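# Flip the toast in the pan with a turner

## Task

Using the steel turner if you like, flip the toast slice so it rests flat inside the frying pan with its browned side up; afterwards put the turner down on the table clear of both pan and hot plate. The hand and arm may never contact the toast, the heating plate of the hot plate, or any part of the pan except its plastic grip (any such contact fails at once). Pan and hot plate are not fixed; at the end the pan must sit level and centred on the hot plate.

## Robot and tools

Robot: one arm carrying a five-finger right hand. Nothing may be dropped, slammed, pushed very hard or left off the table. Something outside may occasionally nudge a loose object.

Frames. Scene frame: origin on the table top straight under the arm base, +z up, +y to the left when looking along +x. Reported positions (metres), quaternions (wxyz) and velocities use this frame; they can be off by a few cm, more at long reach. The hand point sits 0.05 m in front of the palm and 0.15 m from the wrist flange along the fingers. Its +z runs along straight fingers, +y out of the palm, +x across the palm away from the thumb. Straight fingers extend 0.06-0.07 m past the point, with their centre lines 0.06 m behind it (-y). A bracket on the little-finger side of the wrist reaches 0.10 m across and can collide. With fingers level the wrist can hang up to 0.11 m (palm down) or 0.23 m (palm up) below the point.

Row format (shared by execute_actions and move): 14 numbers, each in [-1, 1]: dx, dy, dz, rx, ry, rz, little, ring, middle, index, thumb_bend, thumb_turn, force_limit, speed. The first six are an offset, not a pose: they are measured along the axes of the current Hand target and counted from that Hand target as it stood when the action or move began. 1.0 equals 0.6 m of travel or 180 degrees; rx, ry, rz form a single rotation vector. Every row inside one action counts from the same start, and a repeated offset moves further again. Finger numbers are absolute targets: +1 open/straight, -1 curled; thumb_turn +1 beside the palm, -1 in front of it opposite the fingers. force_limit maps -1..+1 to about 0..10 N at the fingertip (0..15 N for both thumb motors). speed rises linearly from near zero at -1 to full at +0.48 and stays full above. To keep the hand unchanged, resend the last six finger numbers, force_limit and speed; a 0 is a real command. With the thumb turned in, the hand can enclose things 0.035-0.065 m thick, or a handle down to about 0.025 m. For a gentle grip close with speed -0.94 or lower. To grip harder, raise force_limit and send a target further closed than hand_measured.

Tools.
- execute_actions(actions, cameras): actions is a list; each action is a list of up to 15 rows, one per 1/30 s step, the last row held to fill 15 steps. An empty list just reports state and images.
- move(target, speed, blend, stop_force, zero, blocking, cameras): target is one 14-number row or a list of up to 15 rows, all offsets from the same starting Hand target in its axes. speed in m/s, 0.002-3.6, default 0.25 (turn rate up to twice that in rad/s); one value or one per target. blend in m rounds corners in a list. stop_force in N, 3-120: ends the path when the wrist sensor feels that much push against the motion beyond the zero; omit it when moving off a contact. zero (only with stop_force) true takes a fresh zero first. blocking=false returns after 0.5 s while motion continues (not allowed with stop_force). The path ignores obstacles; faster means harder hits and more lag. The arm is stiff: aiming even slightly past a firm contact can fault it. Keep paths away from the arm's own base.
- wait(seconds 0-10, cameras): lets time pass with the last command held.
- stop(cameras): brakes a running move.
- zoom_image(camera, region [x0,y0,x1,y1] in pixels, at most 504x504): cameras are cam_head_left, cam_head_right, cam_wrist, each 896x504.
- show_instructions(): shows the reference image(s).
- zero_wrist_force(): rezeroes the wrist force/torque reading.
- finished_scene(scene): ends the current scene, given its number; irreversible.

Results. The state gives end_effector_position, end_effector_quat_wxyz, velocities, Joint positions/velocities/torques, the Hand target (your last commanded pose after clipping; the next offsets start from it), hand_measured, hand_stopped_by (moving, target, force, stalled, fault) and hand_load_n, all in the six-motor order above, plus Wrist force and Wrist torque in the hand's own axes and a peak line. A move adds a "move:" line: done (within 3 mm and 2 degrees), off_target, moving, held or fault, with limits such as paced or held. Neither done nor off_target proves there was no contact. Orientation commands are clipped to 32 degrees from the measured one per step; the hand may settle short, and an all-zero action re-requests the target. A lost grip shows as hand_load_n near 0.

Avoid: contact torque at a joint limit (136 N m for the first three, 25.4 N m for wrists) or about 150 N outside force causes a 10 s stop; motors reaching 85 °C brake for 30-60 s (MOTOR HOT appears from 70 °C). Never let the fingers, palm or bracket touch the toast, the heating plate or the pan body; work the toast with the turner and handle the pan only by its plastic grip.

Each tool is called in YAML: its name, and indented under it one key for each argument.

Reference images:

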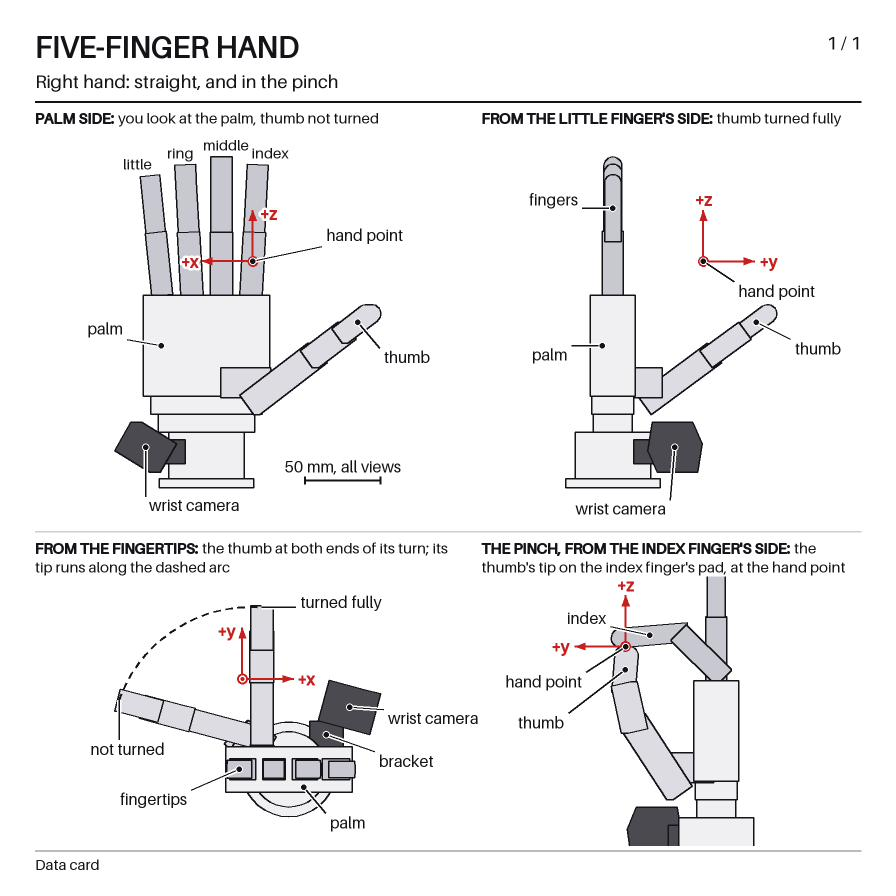

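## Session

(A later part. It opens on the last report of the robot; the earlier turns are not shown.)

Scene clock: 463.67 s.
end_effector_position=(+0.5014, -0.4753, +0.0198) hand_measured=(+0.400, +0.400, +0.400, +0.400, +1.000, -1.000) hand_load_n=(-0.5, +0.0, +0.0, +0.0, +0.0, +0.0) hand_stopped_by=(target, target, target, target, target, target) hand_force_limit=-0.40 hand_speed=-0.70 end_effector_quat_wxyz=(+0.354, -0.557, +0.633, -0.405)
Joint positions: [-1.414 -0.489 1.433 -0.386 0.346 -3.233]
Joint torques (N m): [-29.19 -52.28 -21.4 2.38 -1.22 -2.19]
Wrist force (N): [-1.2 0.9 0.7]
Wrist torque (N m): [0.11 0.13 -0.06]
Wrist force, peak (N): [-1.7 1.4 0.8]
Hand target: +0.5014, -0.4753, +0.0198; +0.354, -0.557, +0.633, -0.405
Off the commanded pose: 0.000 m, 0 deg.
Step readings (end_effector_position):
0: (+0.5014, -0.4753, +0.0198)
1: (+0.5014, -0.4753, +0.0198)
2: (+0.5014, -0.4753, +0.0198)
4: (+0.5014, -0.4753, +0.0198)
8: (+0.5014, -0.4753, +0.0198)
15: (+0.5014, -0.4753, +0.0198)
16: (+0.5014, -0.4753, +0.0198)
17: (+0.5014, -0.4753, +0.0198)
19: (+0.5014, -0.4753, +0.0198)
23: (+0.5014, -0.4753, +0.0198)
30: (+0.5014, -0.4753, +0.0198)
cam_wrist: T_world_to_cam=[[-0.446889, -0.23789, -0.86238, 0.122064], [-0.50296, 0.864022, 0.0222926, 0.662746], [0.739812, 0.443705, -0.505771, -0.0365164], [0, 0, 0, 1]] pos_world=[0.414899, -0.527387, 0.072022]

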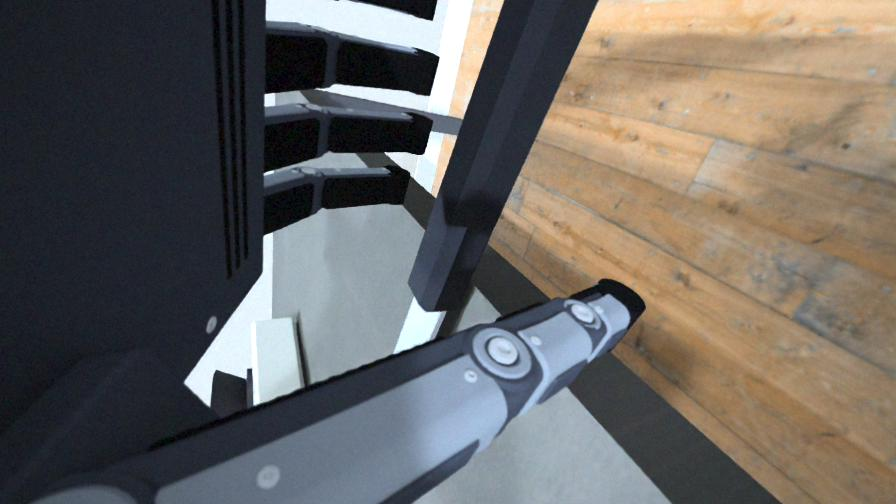

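move:
  target: [0.02, 0.075, 0.03, 0, 0, 0, 0.4, 0.4, 0.4, 0.4, 1, -1, -0.4, -0.7]
  speed: 0.06
  stop_force: 5

zoom_image:
  camera: "cam_wrist"
  region: [250, 0, 680, 500]

Scene clock: 471.87 s.
end_effector_position=(+0.4972, -0.4870, -0.0285) hand_measured=(+0.400, +0.400, +0.400, +0.400, +1.000, -1.000) hand_load_n=(+0.0, +0.0, +0.0, +0.0, +0.0, +0.0) hand_stopped_by=(target, target, target, target, target, target) hand_force_limit=-0.40 hand_speed=-0.70 end_effector_quat_wxyz=(+0.354, -0.557, +0.633, -0.405)
Joint positions: [-1.393 -0.403 1.41 -0.479 0.364 -3.202]
Joint torques (N m): [-29.96 -58.85 -8.72 2.3 -1.3 -2.21]
Wrist force (N): [-1.0 0.8 1.0]
Wrist torque (N m): [0.10 0.09 -0.08]
Wrist force, peak (N): [-1.4 1.0 0.9]
Hand target: +0.4972, -0.4870, -0.0285; +0.354, -0.557, +0.633, -0.405
Off the commanded pose: 0.000 m, 0 deg.
move: done
cam_wrist: T_world_to_cam=[[-0.446889, -0.23789, -0.86238, 0.0756196], [-0.50296, 0.864022, 0.0222926, 0.671771], [0.739812, 0.443705, -0.505771, -0.0526232], [0, 0, 0, 1]] pos_world=[0.410599, -0.539087, 0.023622]

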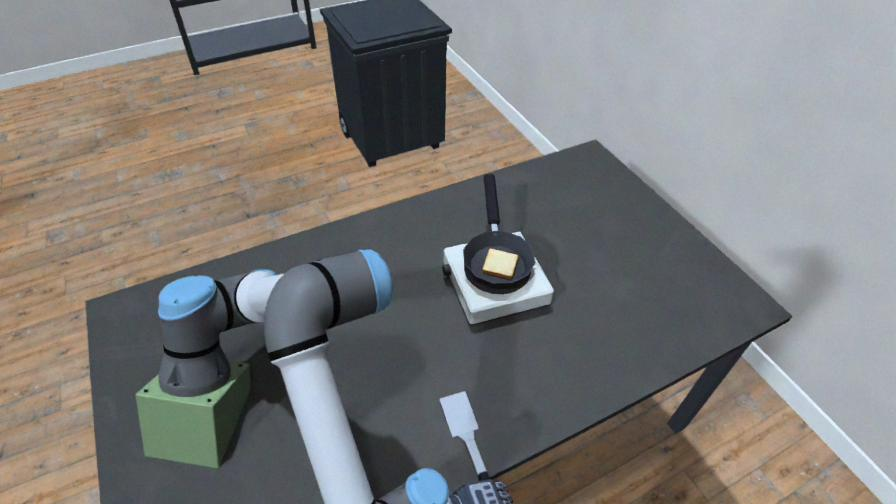

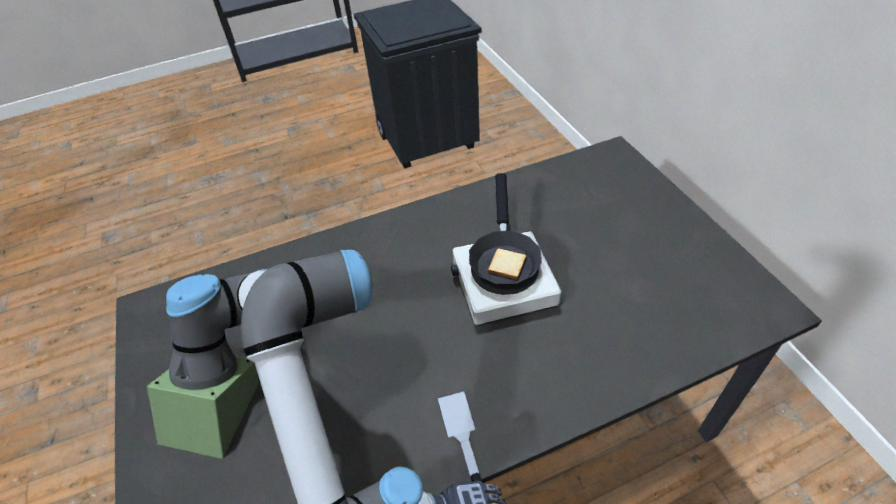

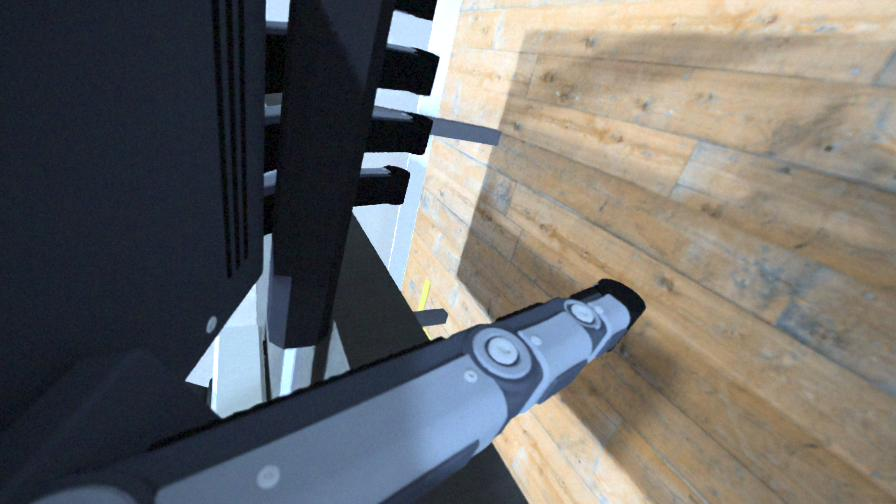

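Scaled by 1.008.

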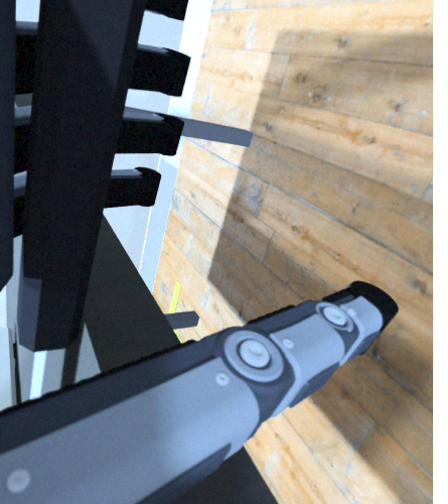

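execute_actions:
  actions:
    - [[0,0,0,0,0,0,-0.95,-0.95,-0.95,-0.95,1,-1,-0.5,-0.75]]
    - [[0,0,0,0,0,0,-0.95,-0.95,-0.95,-0.95,1,-1,-0.5,-0.75]]
    - [[0,0,0,0,0,0,-0.95,-0.95,-0.95,-0.95,1,-1,-0.5,-0.75]]
    - [[0,0,0,0,0,0,-0.95,-0.95,-0.95,-0.95,1,-1,-0.5,-0.75]]
  cameras: ["cam_wrist"]

zoom_image:
  camera: "cam_wrist"
  region: [200, 0, 680, 500]

Scene clock: 477.67 s.
end_effector_position=(+0.4972, -0.4870, -0.0285) hand_measured=(-0.950, -0.950, -0.950, -0.950, +1.000, -1.000) hand_load_n=(+0.0, +0.5, +0.0, +0.0, +0.0, +0.0) hand_stopped_by=(target, target, target, target, target, target) hand_force_limit=-0.50 hand_speed=-0.75 end_effector_quat_wxyz=(+0.354, -0.557, +0.633, -0.405)
Joint positions: [-1.393 -0.403 1.41 -0.479 0.364 -3.202]
Joint torques (N m): [-28.53 -51.94 -13.28 1.18 -0.84 -2.18]
Wrist force (N): [-1.0 1.1 0.9]
Wrist torque (N m): [0.16 0.10 -0.06]
Wrist force, peak (N): [-0.9 -1.4 1.4]
Hand target: +0.4972, -0.4870, -0.0285; +0.354, -0.557, +0.633, -0.405
Off the commanded pose: 0.000 m, 0 deg.
Step readings (end_effector_position):
0: (+0.4972, -0.4870, -0.0285)
1: (+0.4972, -0.4870, -0.0285)
2: (+0.4972, -0.4870, -0.0285)
4: (+0.4972, -0.4870, -0.0285)
8: (+0.4972, -0.4870, -0.0285)
15: (+0.4972, -0.4870, -0.0285)
16: (+0.4972, -0.4870, -0.0285)
17: (+0.4972, -0.4870, -0.0285)
19: (+0.4972, -0.4870, -0.0285)
23: (+0.4972, -0.4870, -0.0285)
30: (+0.4972, -0.4870, -0.0285)
31: (+0.4972, -0.4870, -0.0285)
32: (+0.4972, -0.4870, -0.0285)
34: (+0.4972, -0.4870, -0.0285)
38: (+0.4972, -0.4870, -0.0285)
45: (+0.4972, -0.4870, -0.0285)
46: (+0.4972, -0.4870, -0.0285)
47: (+0.4972, -0.4870, -0.0285)
49: (+0.4972, -0.4870, -0.0285)
53: (+0.4972, -0.4870, -0.0285)
60: (+0.4972, -0.4870, -0.0285)
cam_wrist: T_world_to_cam=[[-0.446889, -0.23789, -0.86238, 0.0756643], [-0.50296, 0.864022, 0.0222926, 0.671821], [0.739812, 0.443705, -0.505771, -0.0526972], [0, 0, 0, 1]] pos_world=[0.410699, -0.539087, 0.023622]

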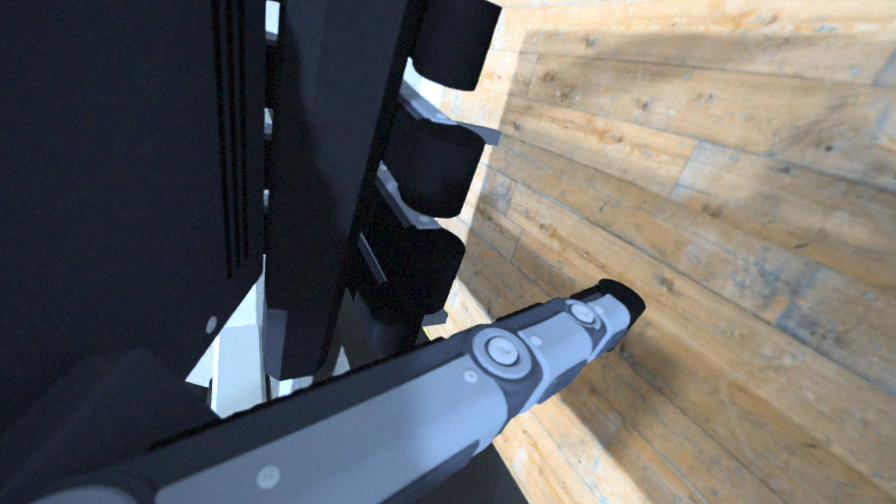

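Scaled by 1.008.

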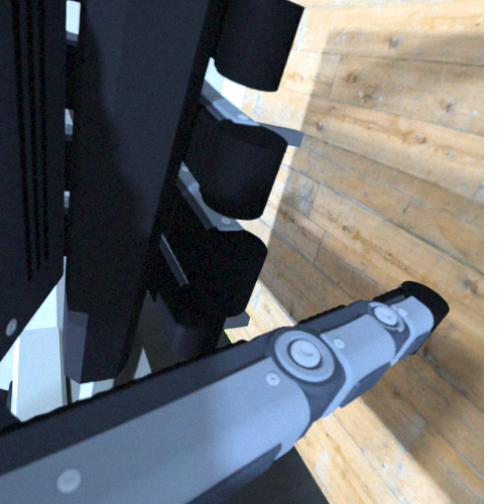

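execute_actions:
  actions:
    - [[0,0,0,0,0,0,-1,-1,-0.05,-0.05,1,-1,-0.5,-0.5]]
    - [[0,0,0,0,0,0,-1,-1,-0.05,-0.05,1,-1,-0.5,-0.5]]
    - [[0,0,0,0,0,0,-1,-1,-0.05,-0.05,-0.8,-1,-0.5,-0.75]]
    - [[0,0,0,0,0,0,-1,-1,-0.05,-0.05,-0.8,-1,-0.5,-0.75]]
    - [[0,0,0,0,0,0,-1,-1,-0.05,-0.05,-0.8,-1,-0.5,-0.75]]
    - [[0,0,0,0,0,0,-1,-1,-0.05,-0.05,-0.8,-1,-0.5,-0.75]]
    - [[0,0,0,0,0,0,-1,-1,-0.05,-0.05,-0.8,-1,-0.5,-0.75]]
  cameras: ["cam_wrist"]

zoom_image:
  camera: "cam_wrist"
  region: [200, 0, 680, 500]

Scene clock: 492.07 s.
end_effector_position=(+0.4972, -0.4870, -0.0285) hand_measured=(-1.000, -1.000, -0.050, -0.050, -0.544, -1.000) hand_load_n=(+0.0, +0.0, +0.0, +0.0, +4.5, +1.0) hand_stopped_by=(target, target, target, target, force, target) hand_force_limit=-0.50 hand_speed=-0.75 end_effector_quat_wxyz=(+0.354, -0.557, +0.633, -0.405)
Joint positions: [-1.393 -0.403 1.41 -0.479 0.364 -3.202]
Joint torques (N m): [-23 -40.48 -21.17 -0.86 0.13 -2.08]
Wrist force (N): [-1.0 0.0 0.9]
Wrist torque (N m): [0.15 0.07 0.07]
Wrist force, peak (N): [-1.1 1.3 1.2]
Hand target: +0.4972, -0.4870, -0.0285; +0.354, -0.557, +0.633, -0.405
Off the commanded pose: 0.000 m, 0 deg.
Step readings (end_effector_position):
0: (+0.4972, -0.4870, -0.0285)
1: (+0.4972, -0.4870, -0.0285)
2: (+0.4972, -0.4870, -0.0285)
4: (+0.4972, -0.4870, -0.0285)
8: (+0.4972, -0.4870, -0.0285)
15: (+0.4972, -0.4870, -0.0285)
16: (+0.4972, -0.4870, -0.0285)
17: (+0.4972, -0.4870, -0.0285)
19: (+0.4972, -0.4870, -0.0285)
23: (+0.4972, -0.4870, -0.0285)
30: (+0.4972, -0.4870, -0.0285)
31: (+0.4972, -0.4870, -0.0285)
32: (+0.4972, -0.4870, -0.0285)
34: (+0.4972, -0.4870, -0.0285)
38: (+0.4972, -0.4870, -0.0285)
45: (+0.4972, -0.4870, -0.0285)
46: (+0.4972, -0.4870, -0.0285)
47: (+0.4972, -0.4870, -0.0285)
49: (+0.4972, -0.4870, -0.0285)
53: (+0.4972, -0.4870, -0.0285)
60: (+0.4972, -0.4870, -0.0285)
61: (+0.4972, -0.4870, -0.0285)
62: (+0.4972, -0.4870, -0.0285)
64: (+0.4972, -0.4870, -0.0285)
68: (+0.4972, -0.4870, -0.0285)
75: (+0.4972, -0.4870, -0.0285)
76: (+0.4972, -0.4870, -0.0285)
77: (+0.4972, -0.4870, -0.0285)
79: (+0.4972, -0.4870, -0.0285)
83: (+0.4972, -0.4870, -0.0285)
90: (+0.4972, -0.4870, -0.0285)
91: (+0.4972, -0.4870, -0.0285)
92: (+0.4972, -0.4870, -0.0285)
94: (+0.4972, -0.4870, -0.0285)
98: (+0.4972, -0.4870, -0.0285)
105: (+0.4972, -0.4870, -0.0285)
cam_wrist: T_world_to_cam=[[-0.446889, -0.23789, -0.86238, 0.0756196], [-0.50296, 0.864022, 0.0222926, 0.671771], [0.739812, 0.443705, -0.505771, -0.0526232], [0, 0, 0, 1]] pos_world=[0.410599, -0.539087, 0.023622]

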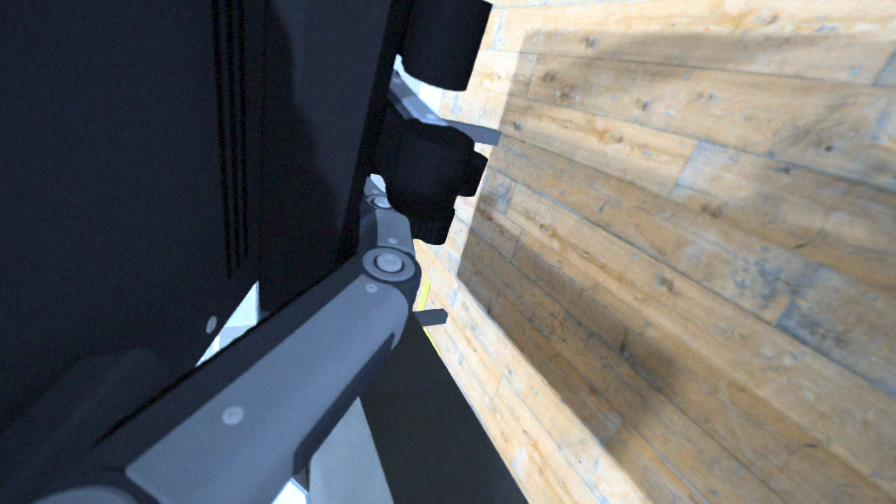

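Scaled by 1.008.

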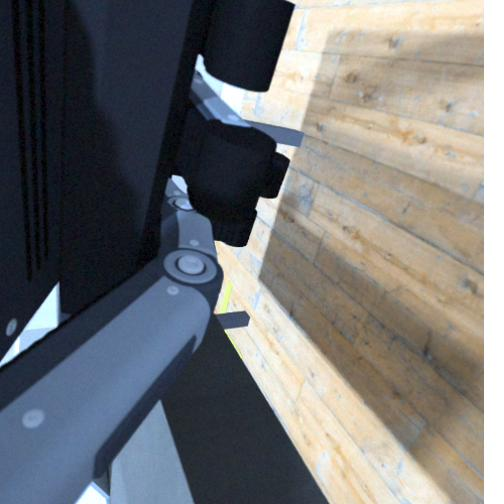

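execute_actions:
  actions:
    - [[0,0,0,0,0,0,-1,-1,-1,-1,-0.8,-1,-0.4,-0.75]]
    - [[0,0,0,0,0,0,-1,-1,-1,-1,-0.8,-1,-0.4,-0.75]]
    - [[0,0,0,0,0,0,-1,-1,-1,-1,-0.8,-1,-0.4,-0.75]]
    - [[0,0,0,0,0,0,-1,-1,-1,-1,-0.9,-1,0.2,-0.85]]
    - [[0,0,0,0,0,0,-1,-1,-1,-1,-0.9,-1,0.2,-0.85]]
  cameras: ["cam_wrist"]

zoom_image:
  camera: "cam_wrist"
  region: [200, 0, 680, 500]

Scene clock: 497.93 s.
end_effector_position=(+0.4972, -0.4870, -0.0285) hand_measured=(-1.000, -1.000, -0.324, -0.346, -0.552, -1.000) hand_load_n=(+0.0, +0.0, +6.0, +3.5, +10.0, +2.5) hand_stopped_by=(target, target, force, force, force, target) hand_force_limit=0.20 hand_speed=-0.85 end_effector_quat_wxyz=(+0.354, -0.557, +0.633, -0.405)
Joint positions: [-1.393 -0.403 1.41 -0.479 0.364 -3.202]
Joint torques (N m): [-19.19 -41.38 -17.25 -1.07 0.65 -1.96]
Wrist force (N): [-1.2 0.1 0.5]
Wrist torque (N m): [0.20 0.06 0.04]
Wrist force, peak (N): [-1.5 0.5 0.8]
Hand target: +0.4972, -0.4870, -0.0285; +0.354, -0.557, +0.633, -0.405
Off the commanded pose: 0.000 m, 0 deg.
Step readings (end_effector_position):
0: (+0.4972, -0.4870, -0.0285)
1: (+0.4972, -0.4870, -0.0285)
2: (+0.4972, -0.4870, -0.0285)
4: (+0.4972, -0.4870, -0.0285)
8: (+0.4972, -0.4870, -0.0285)
15: (+0.4972, -0.4870, -0.0285)
16: (+0.4972, -0.4870, -0.0285)
17: (+0.4972, -0.4870, -0.0285)
19: (+0.4972, -0.4870, -0.0285)
23: (+0.4972, -0.4870, -0.0285)
30: (+0.4972, -0.4870, -0.0285)
31: (+0.4972, -0.4870, -0.0285)
32: (+0.4972, -0.4870, -0.0285)
34: (+0.4972, -0.4870, -0.0285)
38: (+0.4972, -0.4870, -0.0285)
45: (+0.4972, -0.4870, -0.0285)
46: (+0.4972, -0.4870, -0.0285)
47: (+0.4972, -0.4870, -0.0285)
49: (+0.4972, -0.4870, -0.0285)
53: (+0.4972, -0.4870, -0.0285)
60: (+0.4972, -0.4870, -0.0285)
61: (+0.4972, -0.4870, -0.0285)
62: (+0.4972, -0.4870, -0.0285)
64: (+0.4972, -0.4870, -0.0285)
68: (+0.4972, -0.4870, -0.0285)
75: (+0.4972, -0.4870, -0.0285)
cam_wrist: T_world_to_cam=[[-0.446889, -0.23789, -0.86238, 0.0756196], [-0.50296, 0.864022, 0.0222926, 0.671771], [0.739812, 0.443705, -0.505771, -0.0526232], [0, 0, 0, 1]] pos_world=[0.410599, -0.539087, 0.023622]

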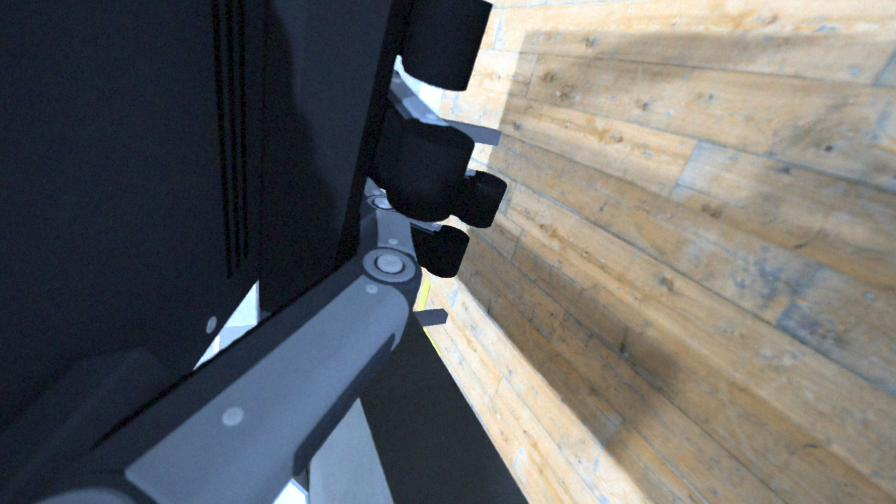

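Scaled by 1.008.

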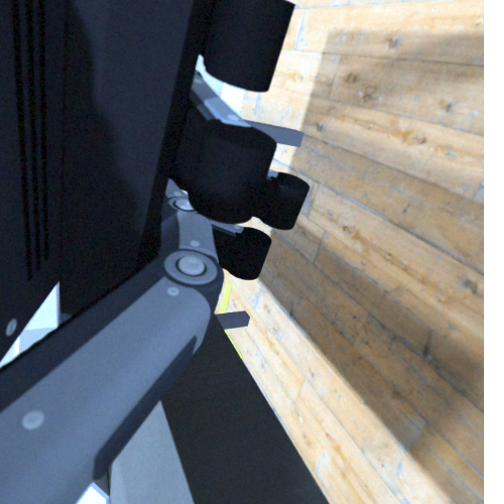

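move:
  target:
    - [-0.0413, -0.0747, -0.0401, 0, 0, 0, -1, -1, -1, -1, -0.9, -1, 0.2, -0.85]
    - [-0.1322, -0.1946, -0.1102, 0, 0, 0, -1, -1, -1, -1, -0.9, -1, 0.2, -0.85]
  speed: 0.1
  blend: 0.02

zoom_image:
  camera: "cam_head_left"
  region: [380, 330, 560, 504]

zoom_image:
  camera: "cam_wrist"
  region: [200, 0, 680, 500]

Scene clock: 504.07 s.
end_effector_position=(+0.4968, -0.4066, +0.1050) hand_measured=(-1.000, -1.000, -0.324, -0.346, -0.552, -1.000) hand_load_n=(+0.0, +0.0, +5.5, +3.5, +10.0, +1.0) hand_stopped_by=(target, target, force, force, force, target) hand_force_limit=0.20 hand_speed=-0.85 end_effector_quat_wxyz=(+0.354, -0.557, +0.633, -0.405)
Joint positions: [-1.454 -0.724 1.606 -0.259 0.313 -3.301]
Joint torques (N m): [-13.79 -36.39 -19.75 -1.49 1.23 2.19]
Wrist force (N): [-0.9 2.6 1.1]
Wrist torque (N m): [0.14 0.12 -0.20]
Wrist force, peak (N): [-0.6 3.3 1.7]
Hand target: +0.4968, -0.4066, +0.1050; +0.354, -0.557, +0.633, -0.405
Off the commanded pose: 0.000 m, 0 deg.
move: done
cam_wrist: T_world_to_cam=[[-0.446831, -0.237956, -0.862391, 0.209664], [-0.502898, 0.864062, 0.0221491, 0.599279], [0.739889, 0.443591, -0.505757, -0.0205954], [0, 0, 0, 1]] pos_world=[0.410299, -0.458787, 0.157123]

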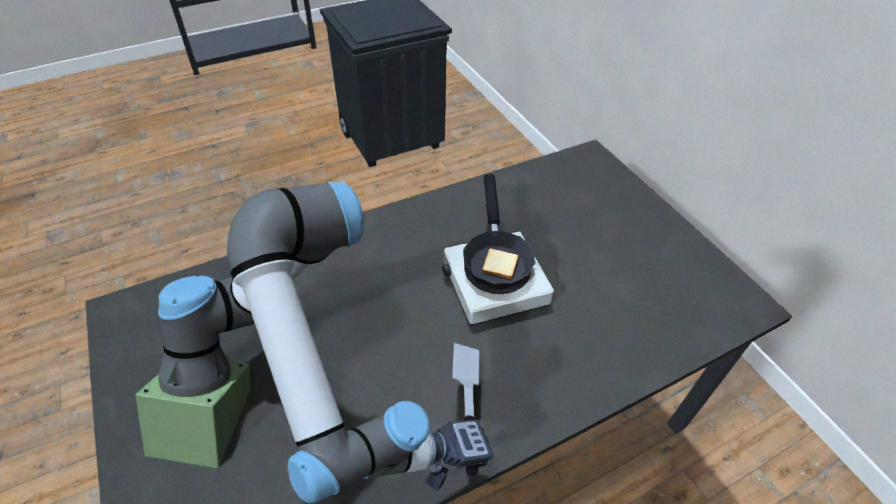

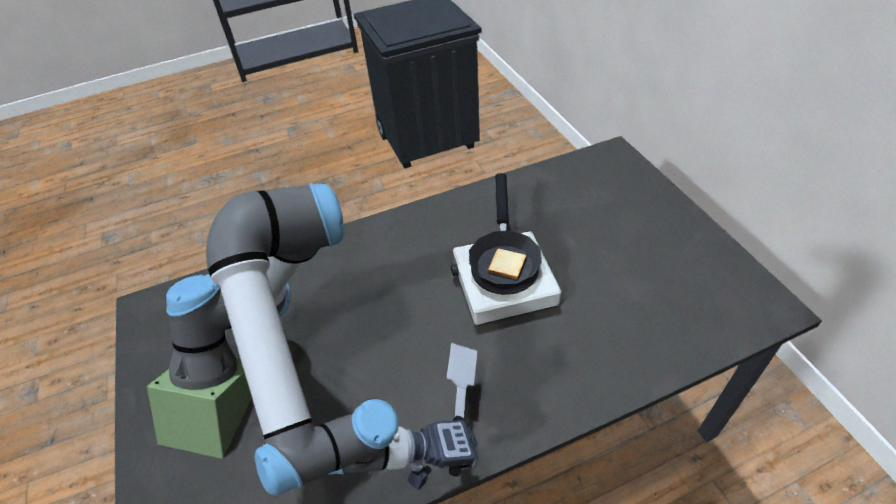

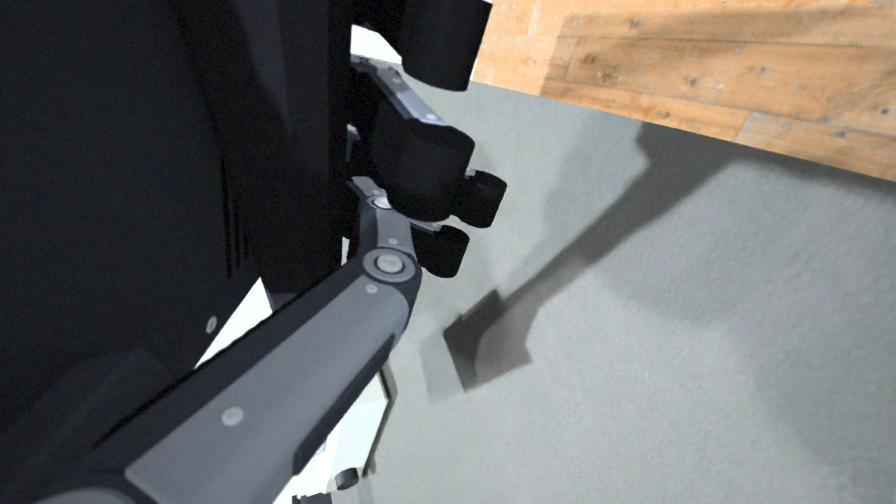

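Scaled by 2.800.

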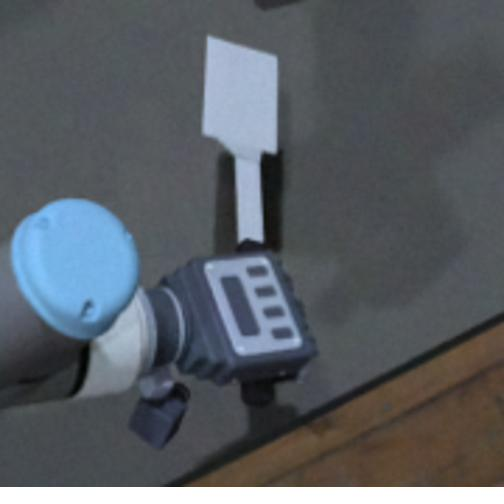

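Scaled by 1.008.

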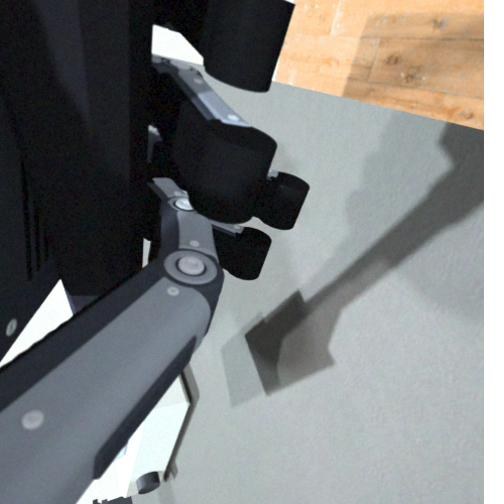

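zoom_image:
  camera: "cam_head_right"
  region: [380, 330, 560, 504]

zoom_image:
  camera: "cam_head_left"
  region: [420, 330, 520, 490]

Scaled by 2.800.

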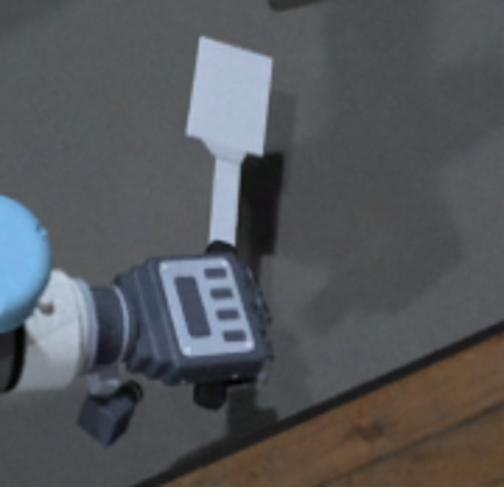

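Scaled by 3.150.

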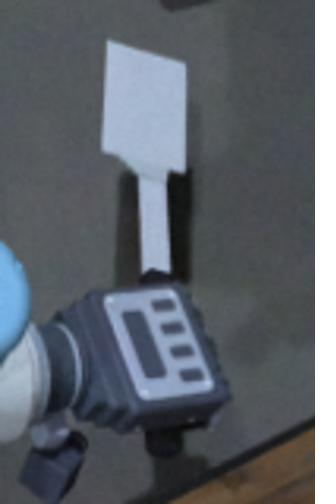

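move:
  target: [-0.6863, -0.4458, 0.1758, 0, 0, 0, -1, -1, -1, -1, -0.9, -1, 0.2, -0.85]
  speed: 0.25

zoom_image:
  camera: "cam_wrist"
  region: [392, 0, 896, 504]

zoom_image:
  camera: "cam_head_left"
  region: [400, 160, 600, 340]

zoom_image:
  camera: "cam_head_right"
  region: [400, 160, 600, 340]

Scene clock: 577.07 s.
end_effector_position=(+0.7566, -0.0246, +0.3018) hand_measured=(-1.000, -1.000, -0.324, -0.346, -0.552, -1.000) hand_load_n=(+0.0, +0.0, +6.0, +3.5, +10.0, +1.0) hand_stopped_by=(target, target, force, force, force, target) hand_force_limit=0.20 hand_speed=-0.85 end_effector_quat_wxyz=(+0.354, -0.557, +0.633, -0.405)
Joint positions: [-0.85 -1.347 1.419 0.165 0.875 -2.855]
Joint torques (N m): [-7.34 -33.91 -27.45 0.33 2.03 -0.29]
Wrist force (N): [-1.3 2.5 1.1]
Wrist torque (N m): [0.13 0.15 -0.25]
Wrist force, peak (N): [1.2 3.8 0.5]
Hand target: +0.7566, -0.0245, +0.3019; +0.354, -0.557, +0.633, -0.405
Off the commanded pose: 0.000 m, 0 deg.
move: done
cam_wrist: T_world_to_cam=[[-0.446984, -0.237873, -0.862335, 0.586457], [-0.50293, 0.864038, 0.0223474, 0.39545], [0.739774, 0.443683, -0.505845, -0.282623], [0, 0, 0, 1]] pos_world=[0.670098, -0.0767869, 0.353922]

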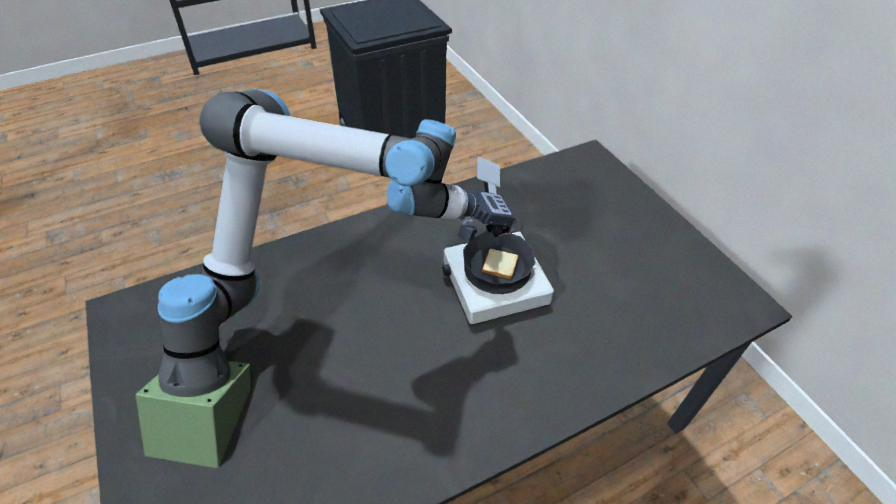

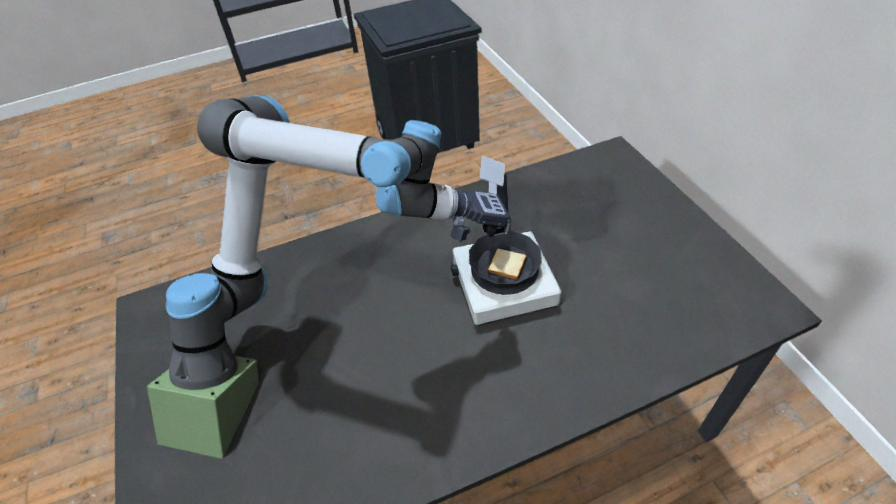

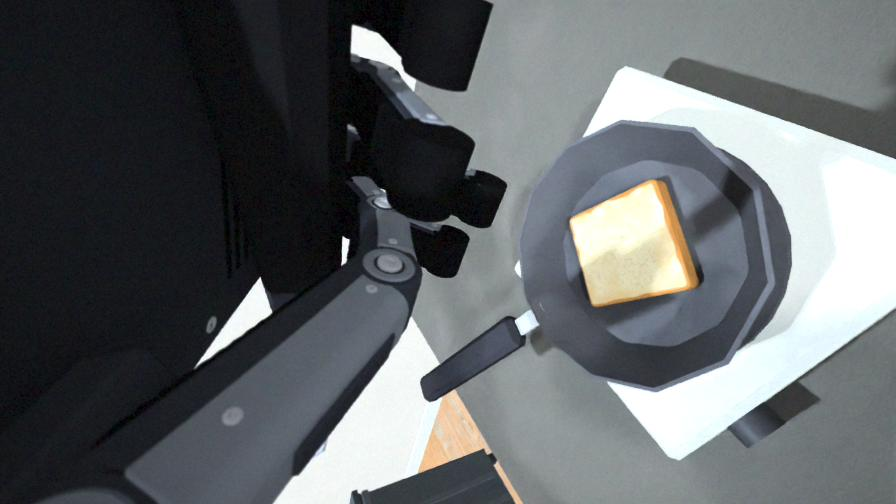

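Scaled by 1.000.

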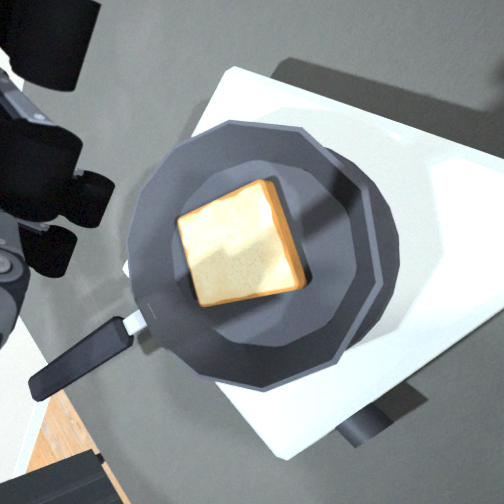

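Scaled by 2.520.

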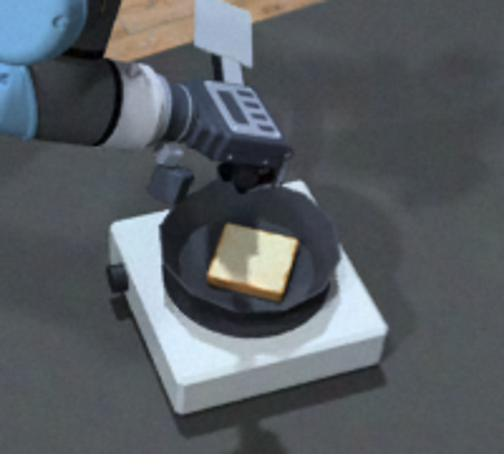

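Scaled by 2.520.

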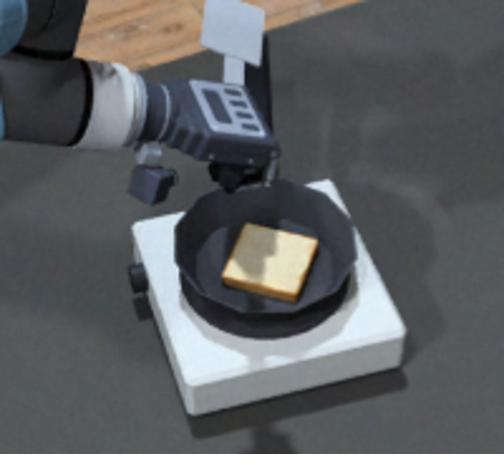

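zoom_image:
  camera: "cam_wrist"
  region: [510, 100, 670, 260]

zoom_image:
  camera: "cam_wrist"
  region: [640, 100, 800, 260]

zoom_image:
  camera: "cam_wrist"
  region: [510, 240, 670, 400]

zoom_image:
  camera: "cam_wrist"
  region: [640, 240, 800, 400]

Scaled by 3.150.

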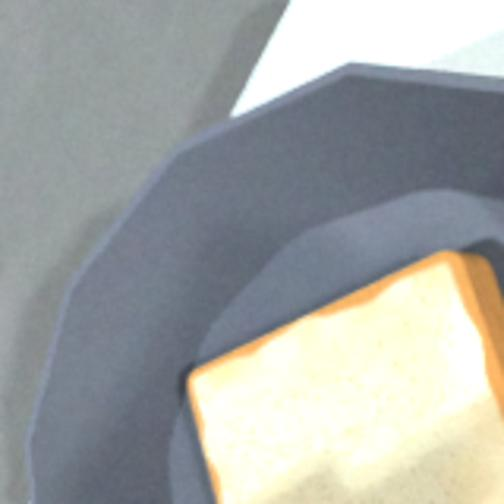

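Scaled by 3.150.

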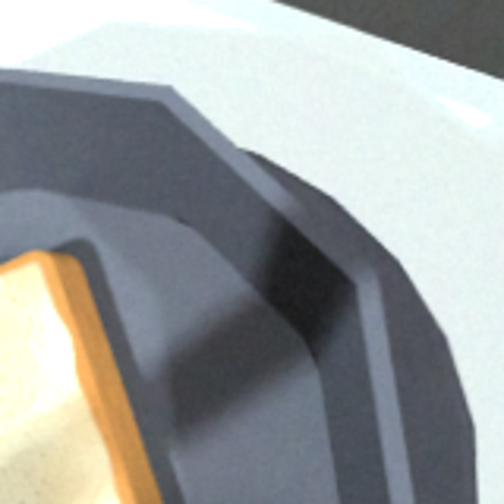

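Scaled by 3.150.

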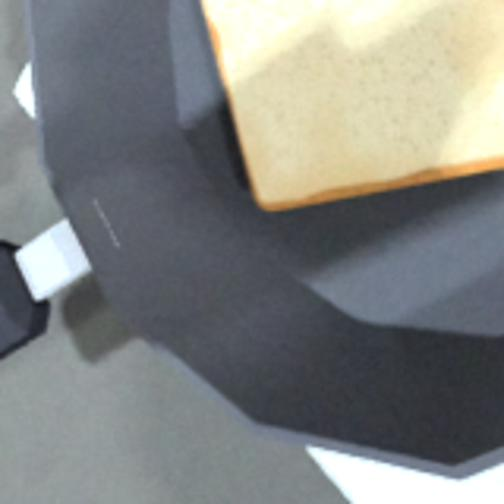

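Scaled by 3.150.

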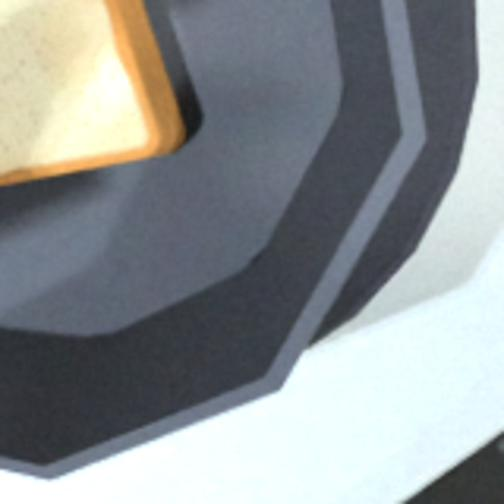

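zoom_image:
  camera: "cam_head_left"
  region: [450, 140, 540, 230]

zoom_image:
  camera: "cam_head_right"
  region: [450, 140, 540, 230]

Scaled by 5.600.

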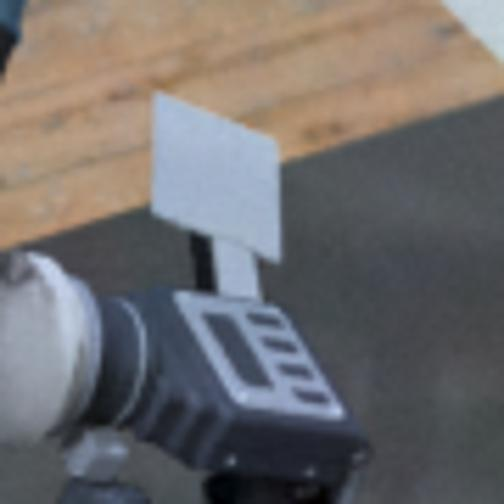

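Scaled by 5.600.

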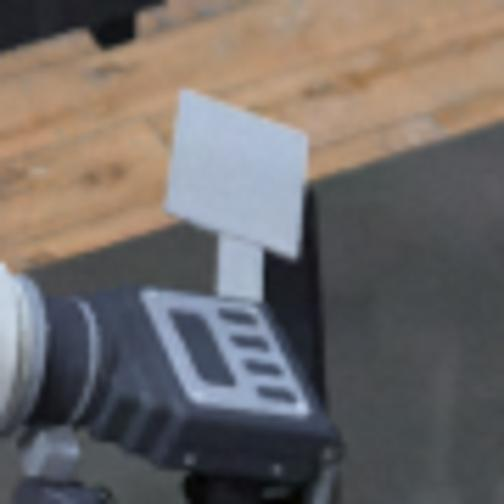

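move:
  target: [0.2265, 0.1117, -0.0468, -0.012, 0.1433, -0.2386, -1, -1, -1, -1, -0.9, -1, 0.2, -0.85]
  speed: 0.2

zoom_image:
  camera: "cam_head_left"
  region: [440, 170, 560, 290]

zoom_image:
  camera: "cam_head_right"
  region: [440, 170, 560, 290]

Scene clock: 672.80 s.
end_effector_position=(+0.6859, -0.1524, +0.2533) hand_measured=(-1.000, -1.000, -0.324, -0.346, -0.552, -1.000) hand_load_n=(+0.5, +1.0, +5.5, +3.5, +9.5, +3.0) hand_stopped_by=(target, target, force, force, force, target) hand_force_limit=0.20 hand_speed=-0.85 end_effector_quat_wxyz=(-0.026, +0.653, -0.456, +0.605)
Joint positions: [-0.779 -1.409 1.689 -0.053 1.385 -3.598]
Joint torques (N m): [-20.22 -11.9 -19.06 0.27 1.56 -0.99]
Wrist force (N): [-1.0 0.4 -0.2]
Wrist torque (N m): [0.22 0.11 0.10]
Wrist force, peak (N): [-3.2 3.2 0.7]
Hand target: +0.6858, -0.1525, +0.2533; -0.026, +0.653, -0.456, +0.605
Off the commanded pose: 0.000 m, 0 deg.
move: done
cam_wrist: T_world_to_cam=[[-0.589979, -0.735124, -0.333942, 0.371163], [-0.473986, 0.650157, -0.593829, 0.574996], [0.653652, -0.192063, -0.732018, -0.178616], [0, 0, 0, 1]] pos_world=[0.608271, -0.135292, 0.334646]

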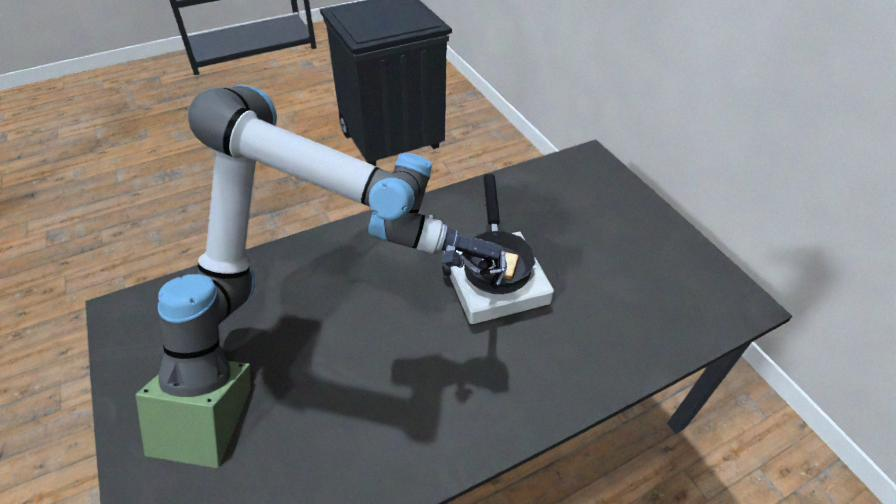

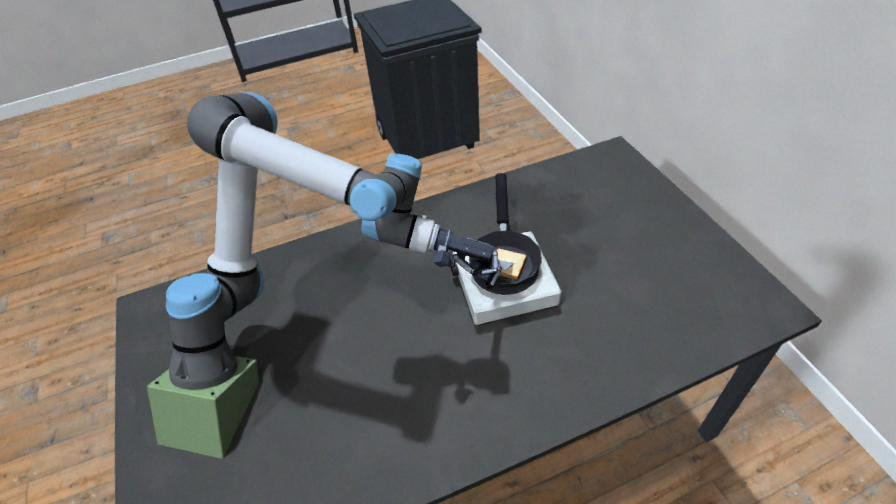

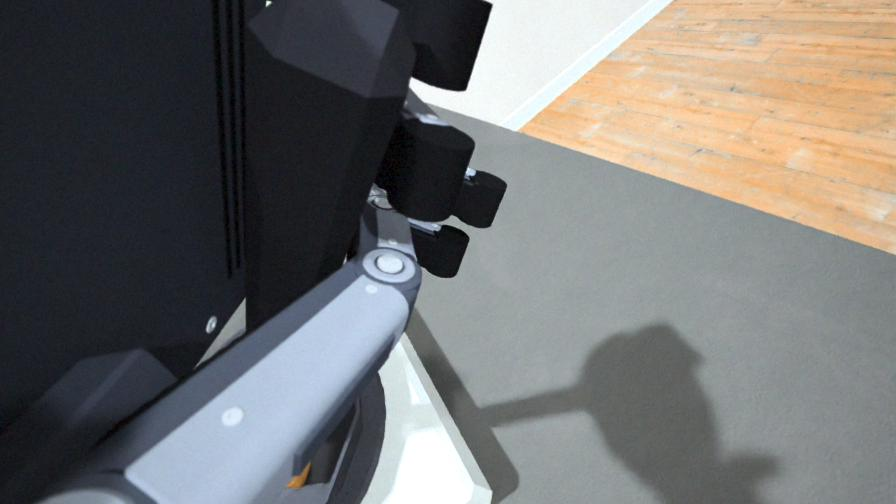

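Scaled by 4.200.

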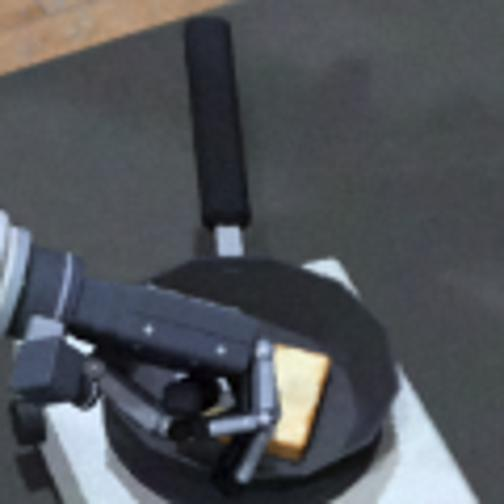

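Scaled by 4.200.

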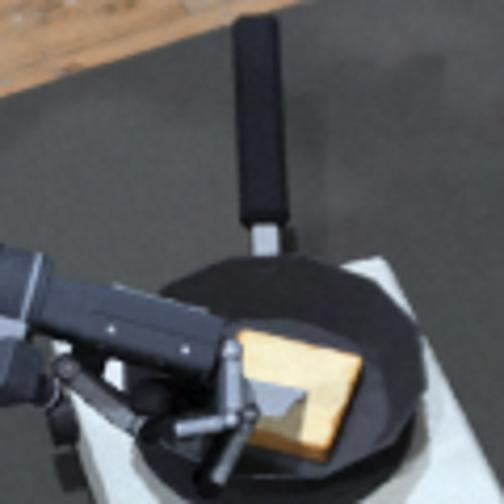

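zoom_image:
  camera: "cam_head_right"
  region: [480, 240, 540, 295]

zoom_image:
  camera: "cam_wrist"
  region: [240, 330, 500, 504]

Scaled by 8.400.

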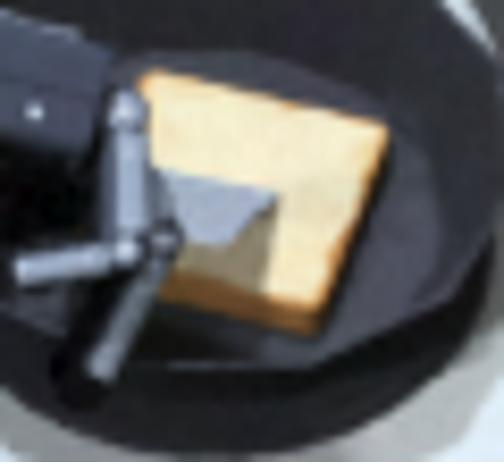

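Scaled by 1.938.

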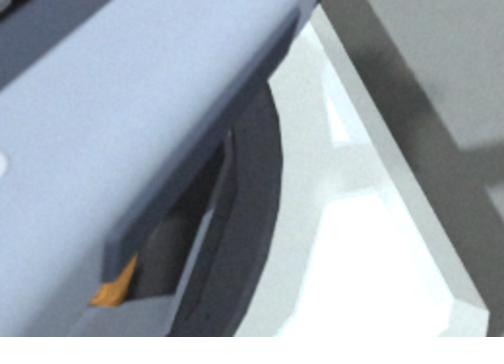

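zoom_image:
  camera: "cam_wrist"
  region: [200, 0, 520, 330]

Scaled by 1.527.

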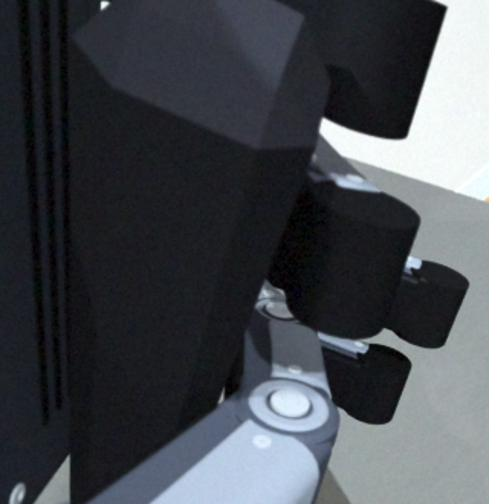

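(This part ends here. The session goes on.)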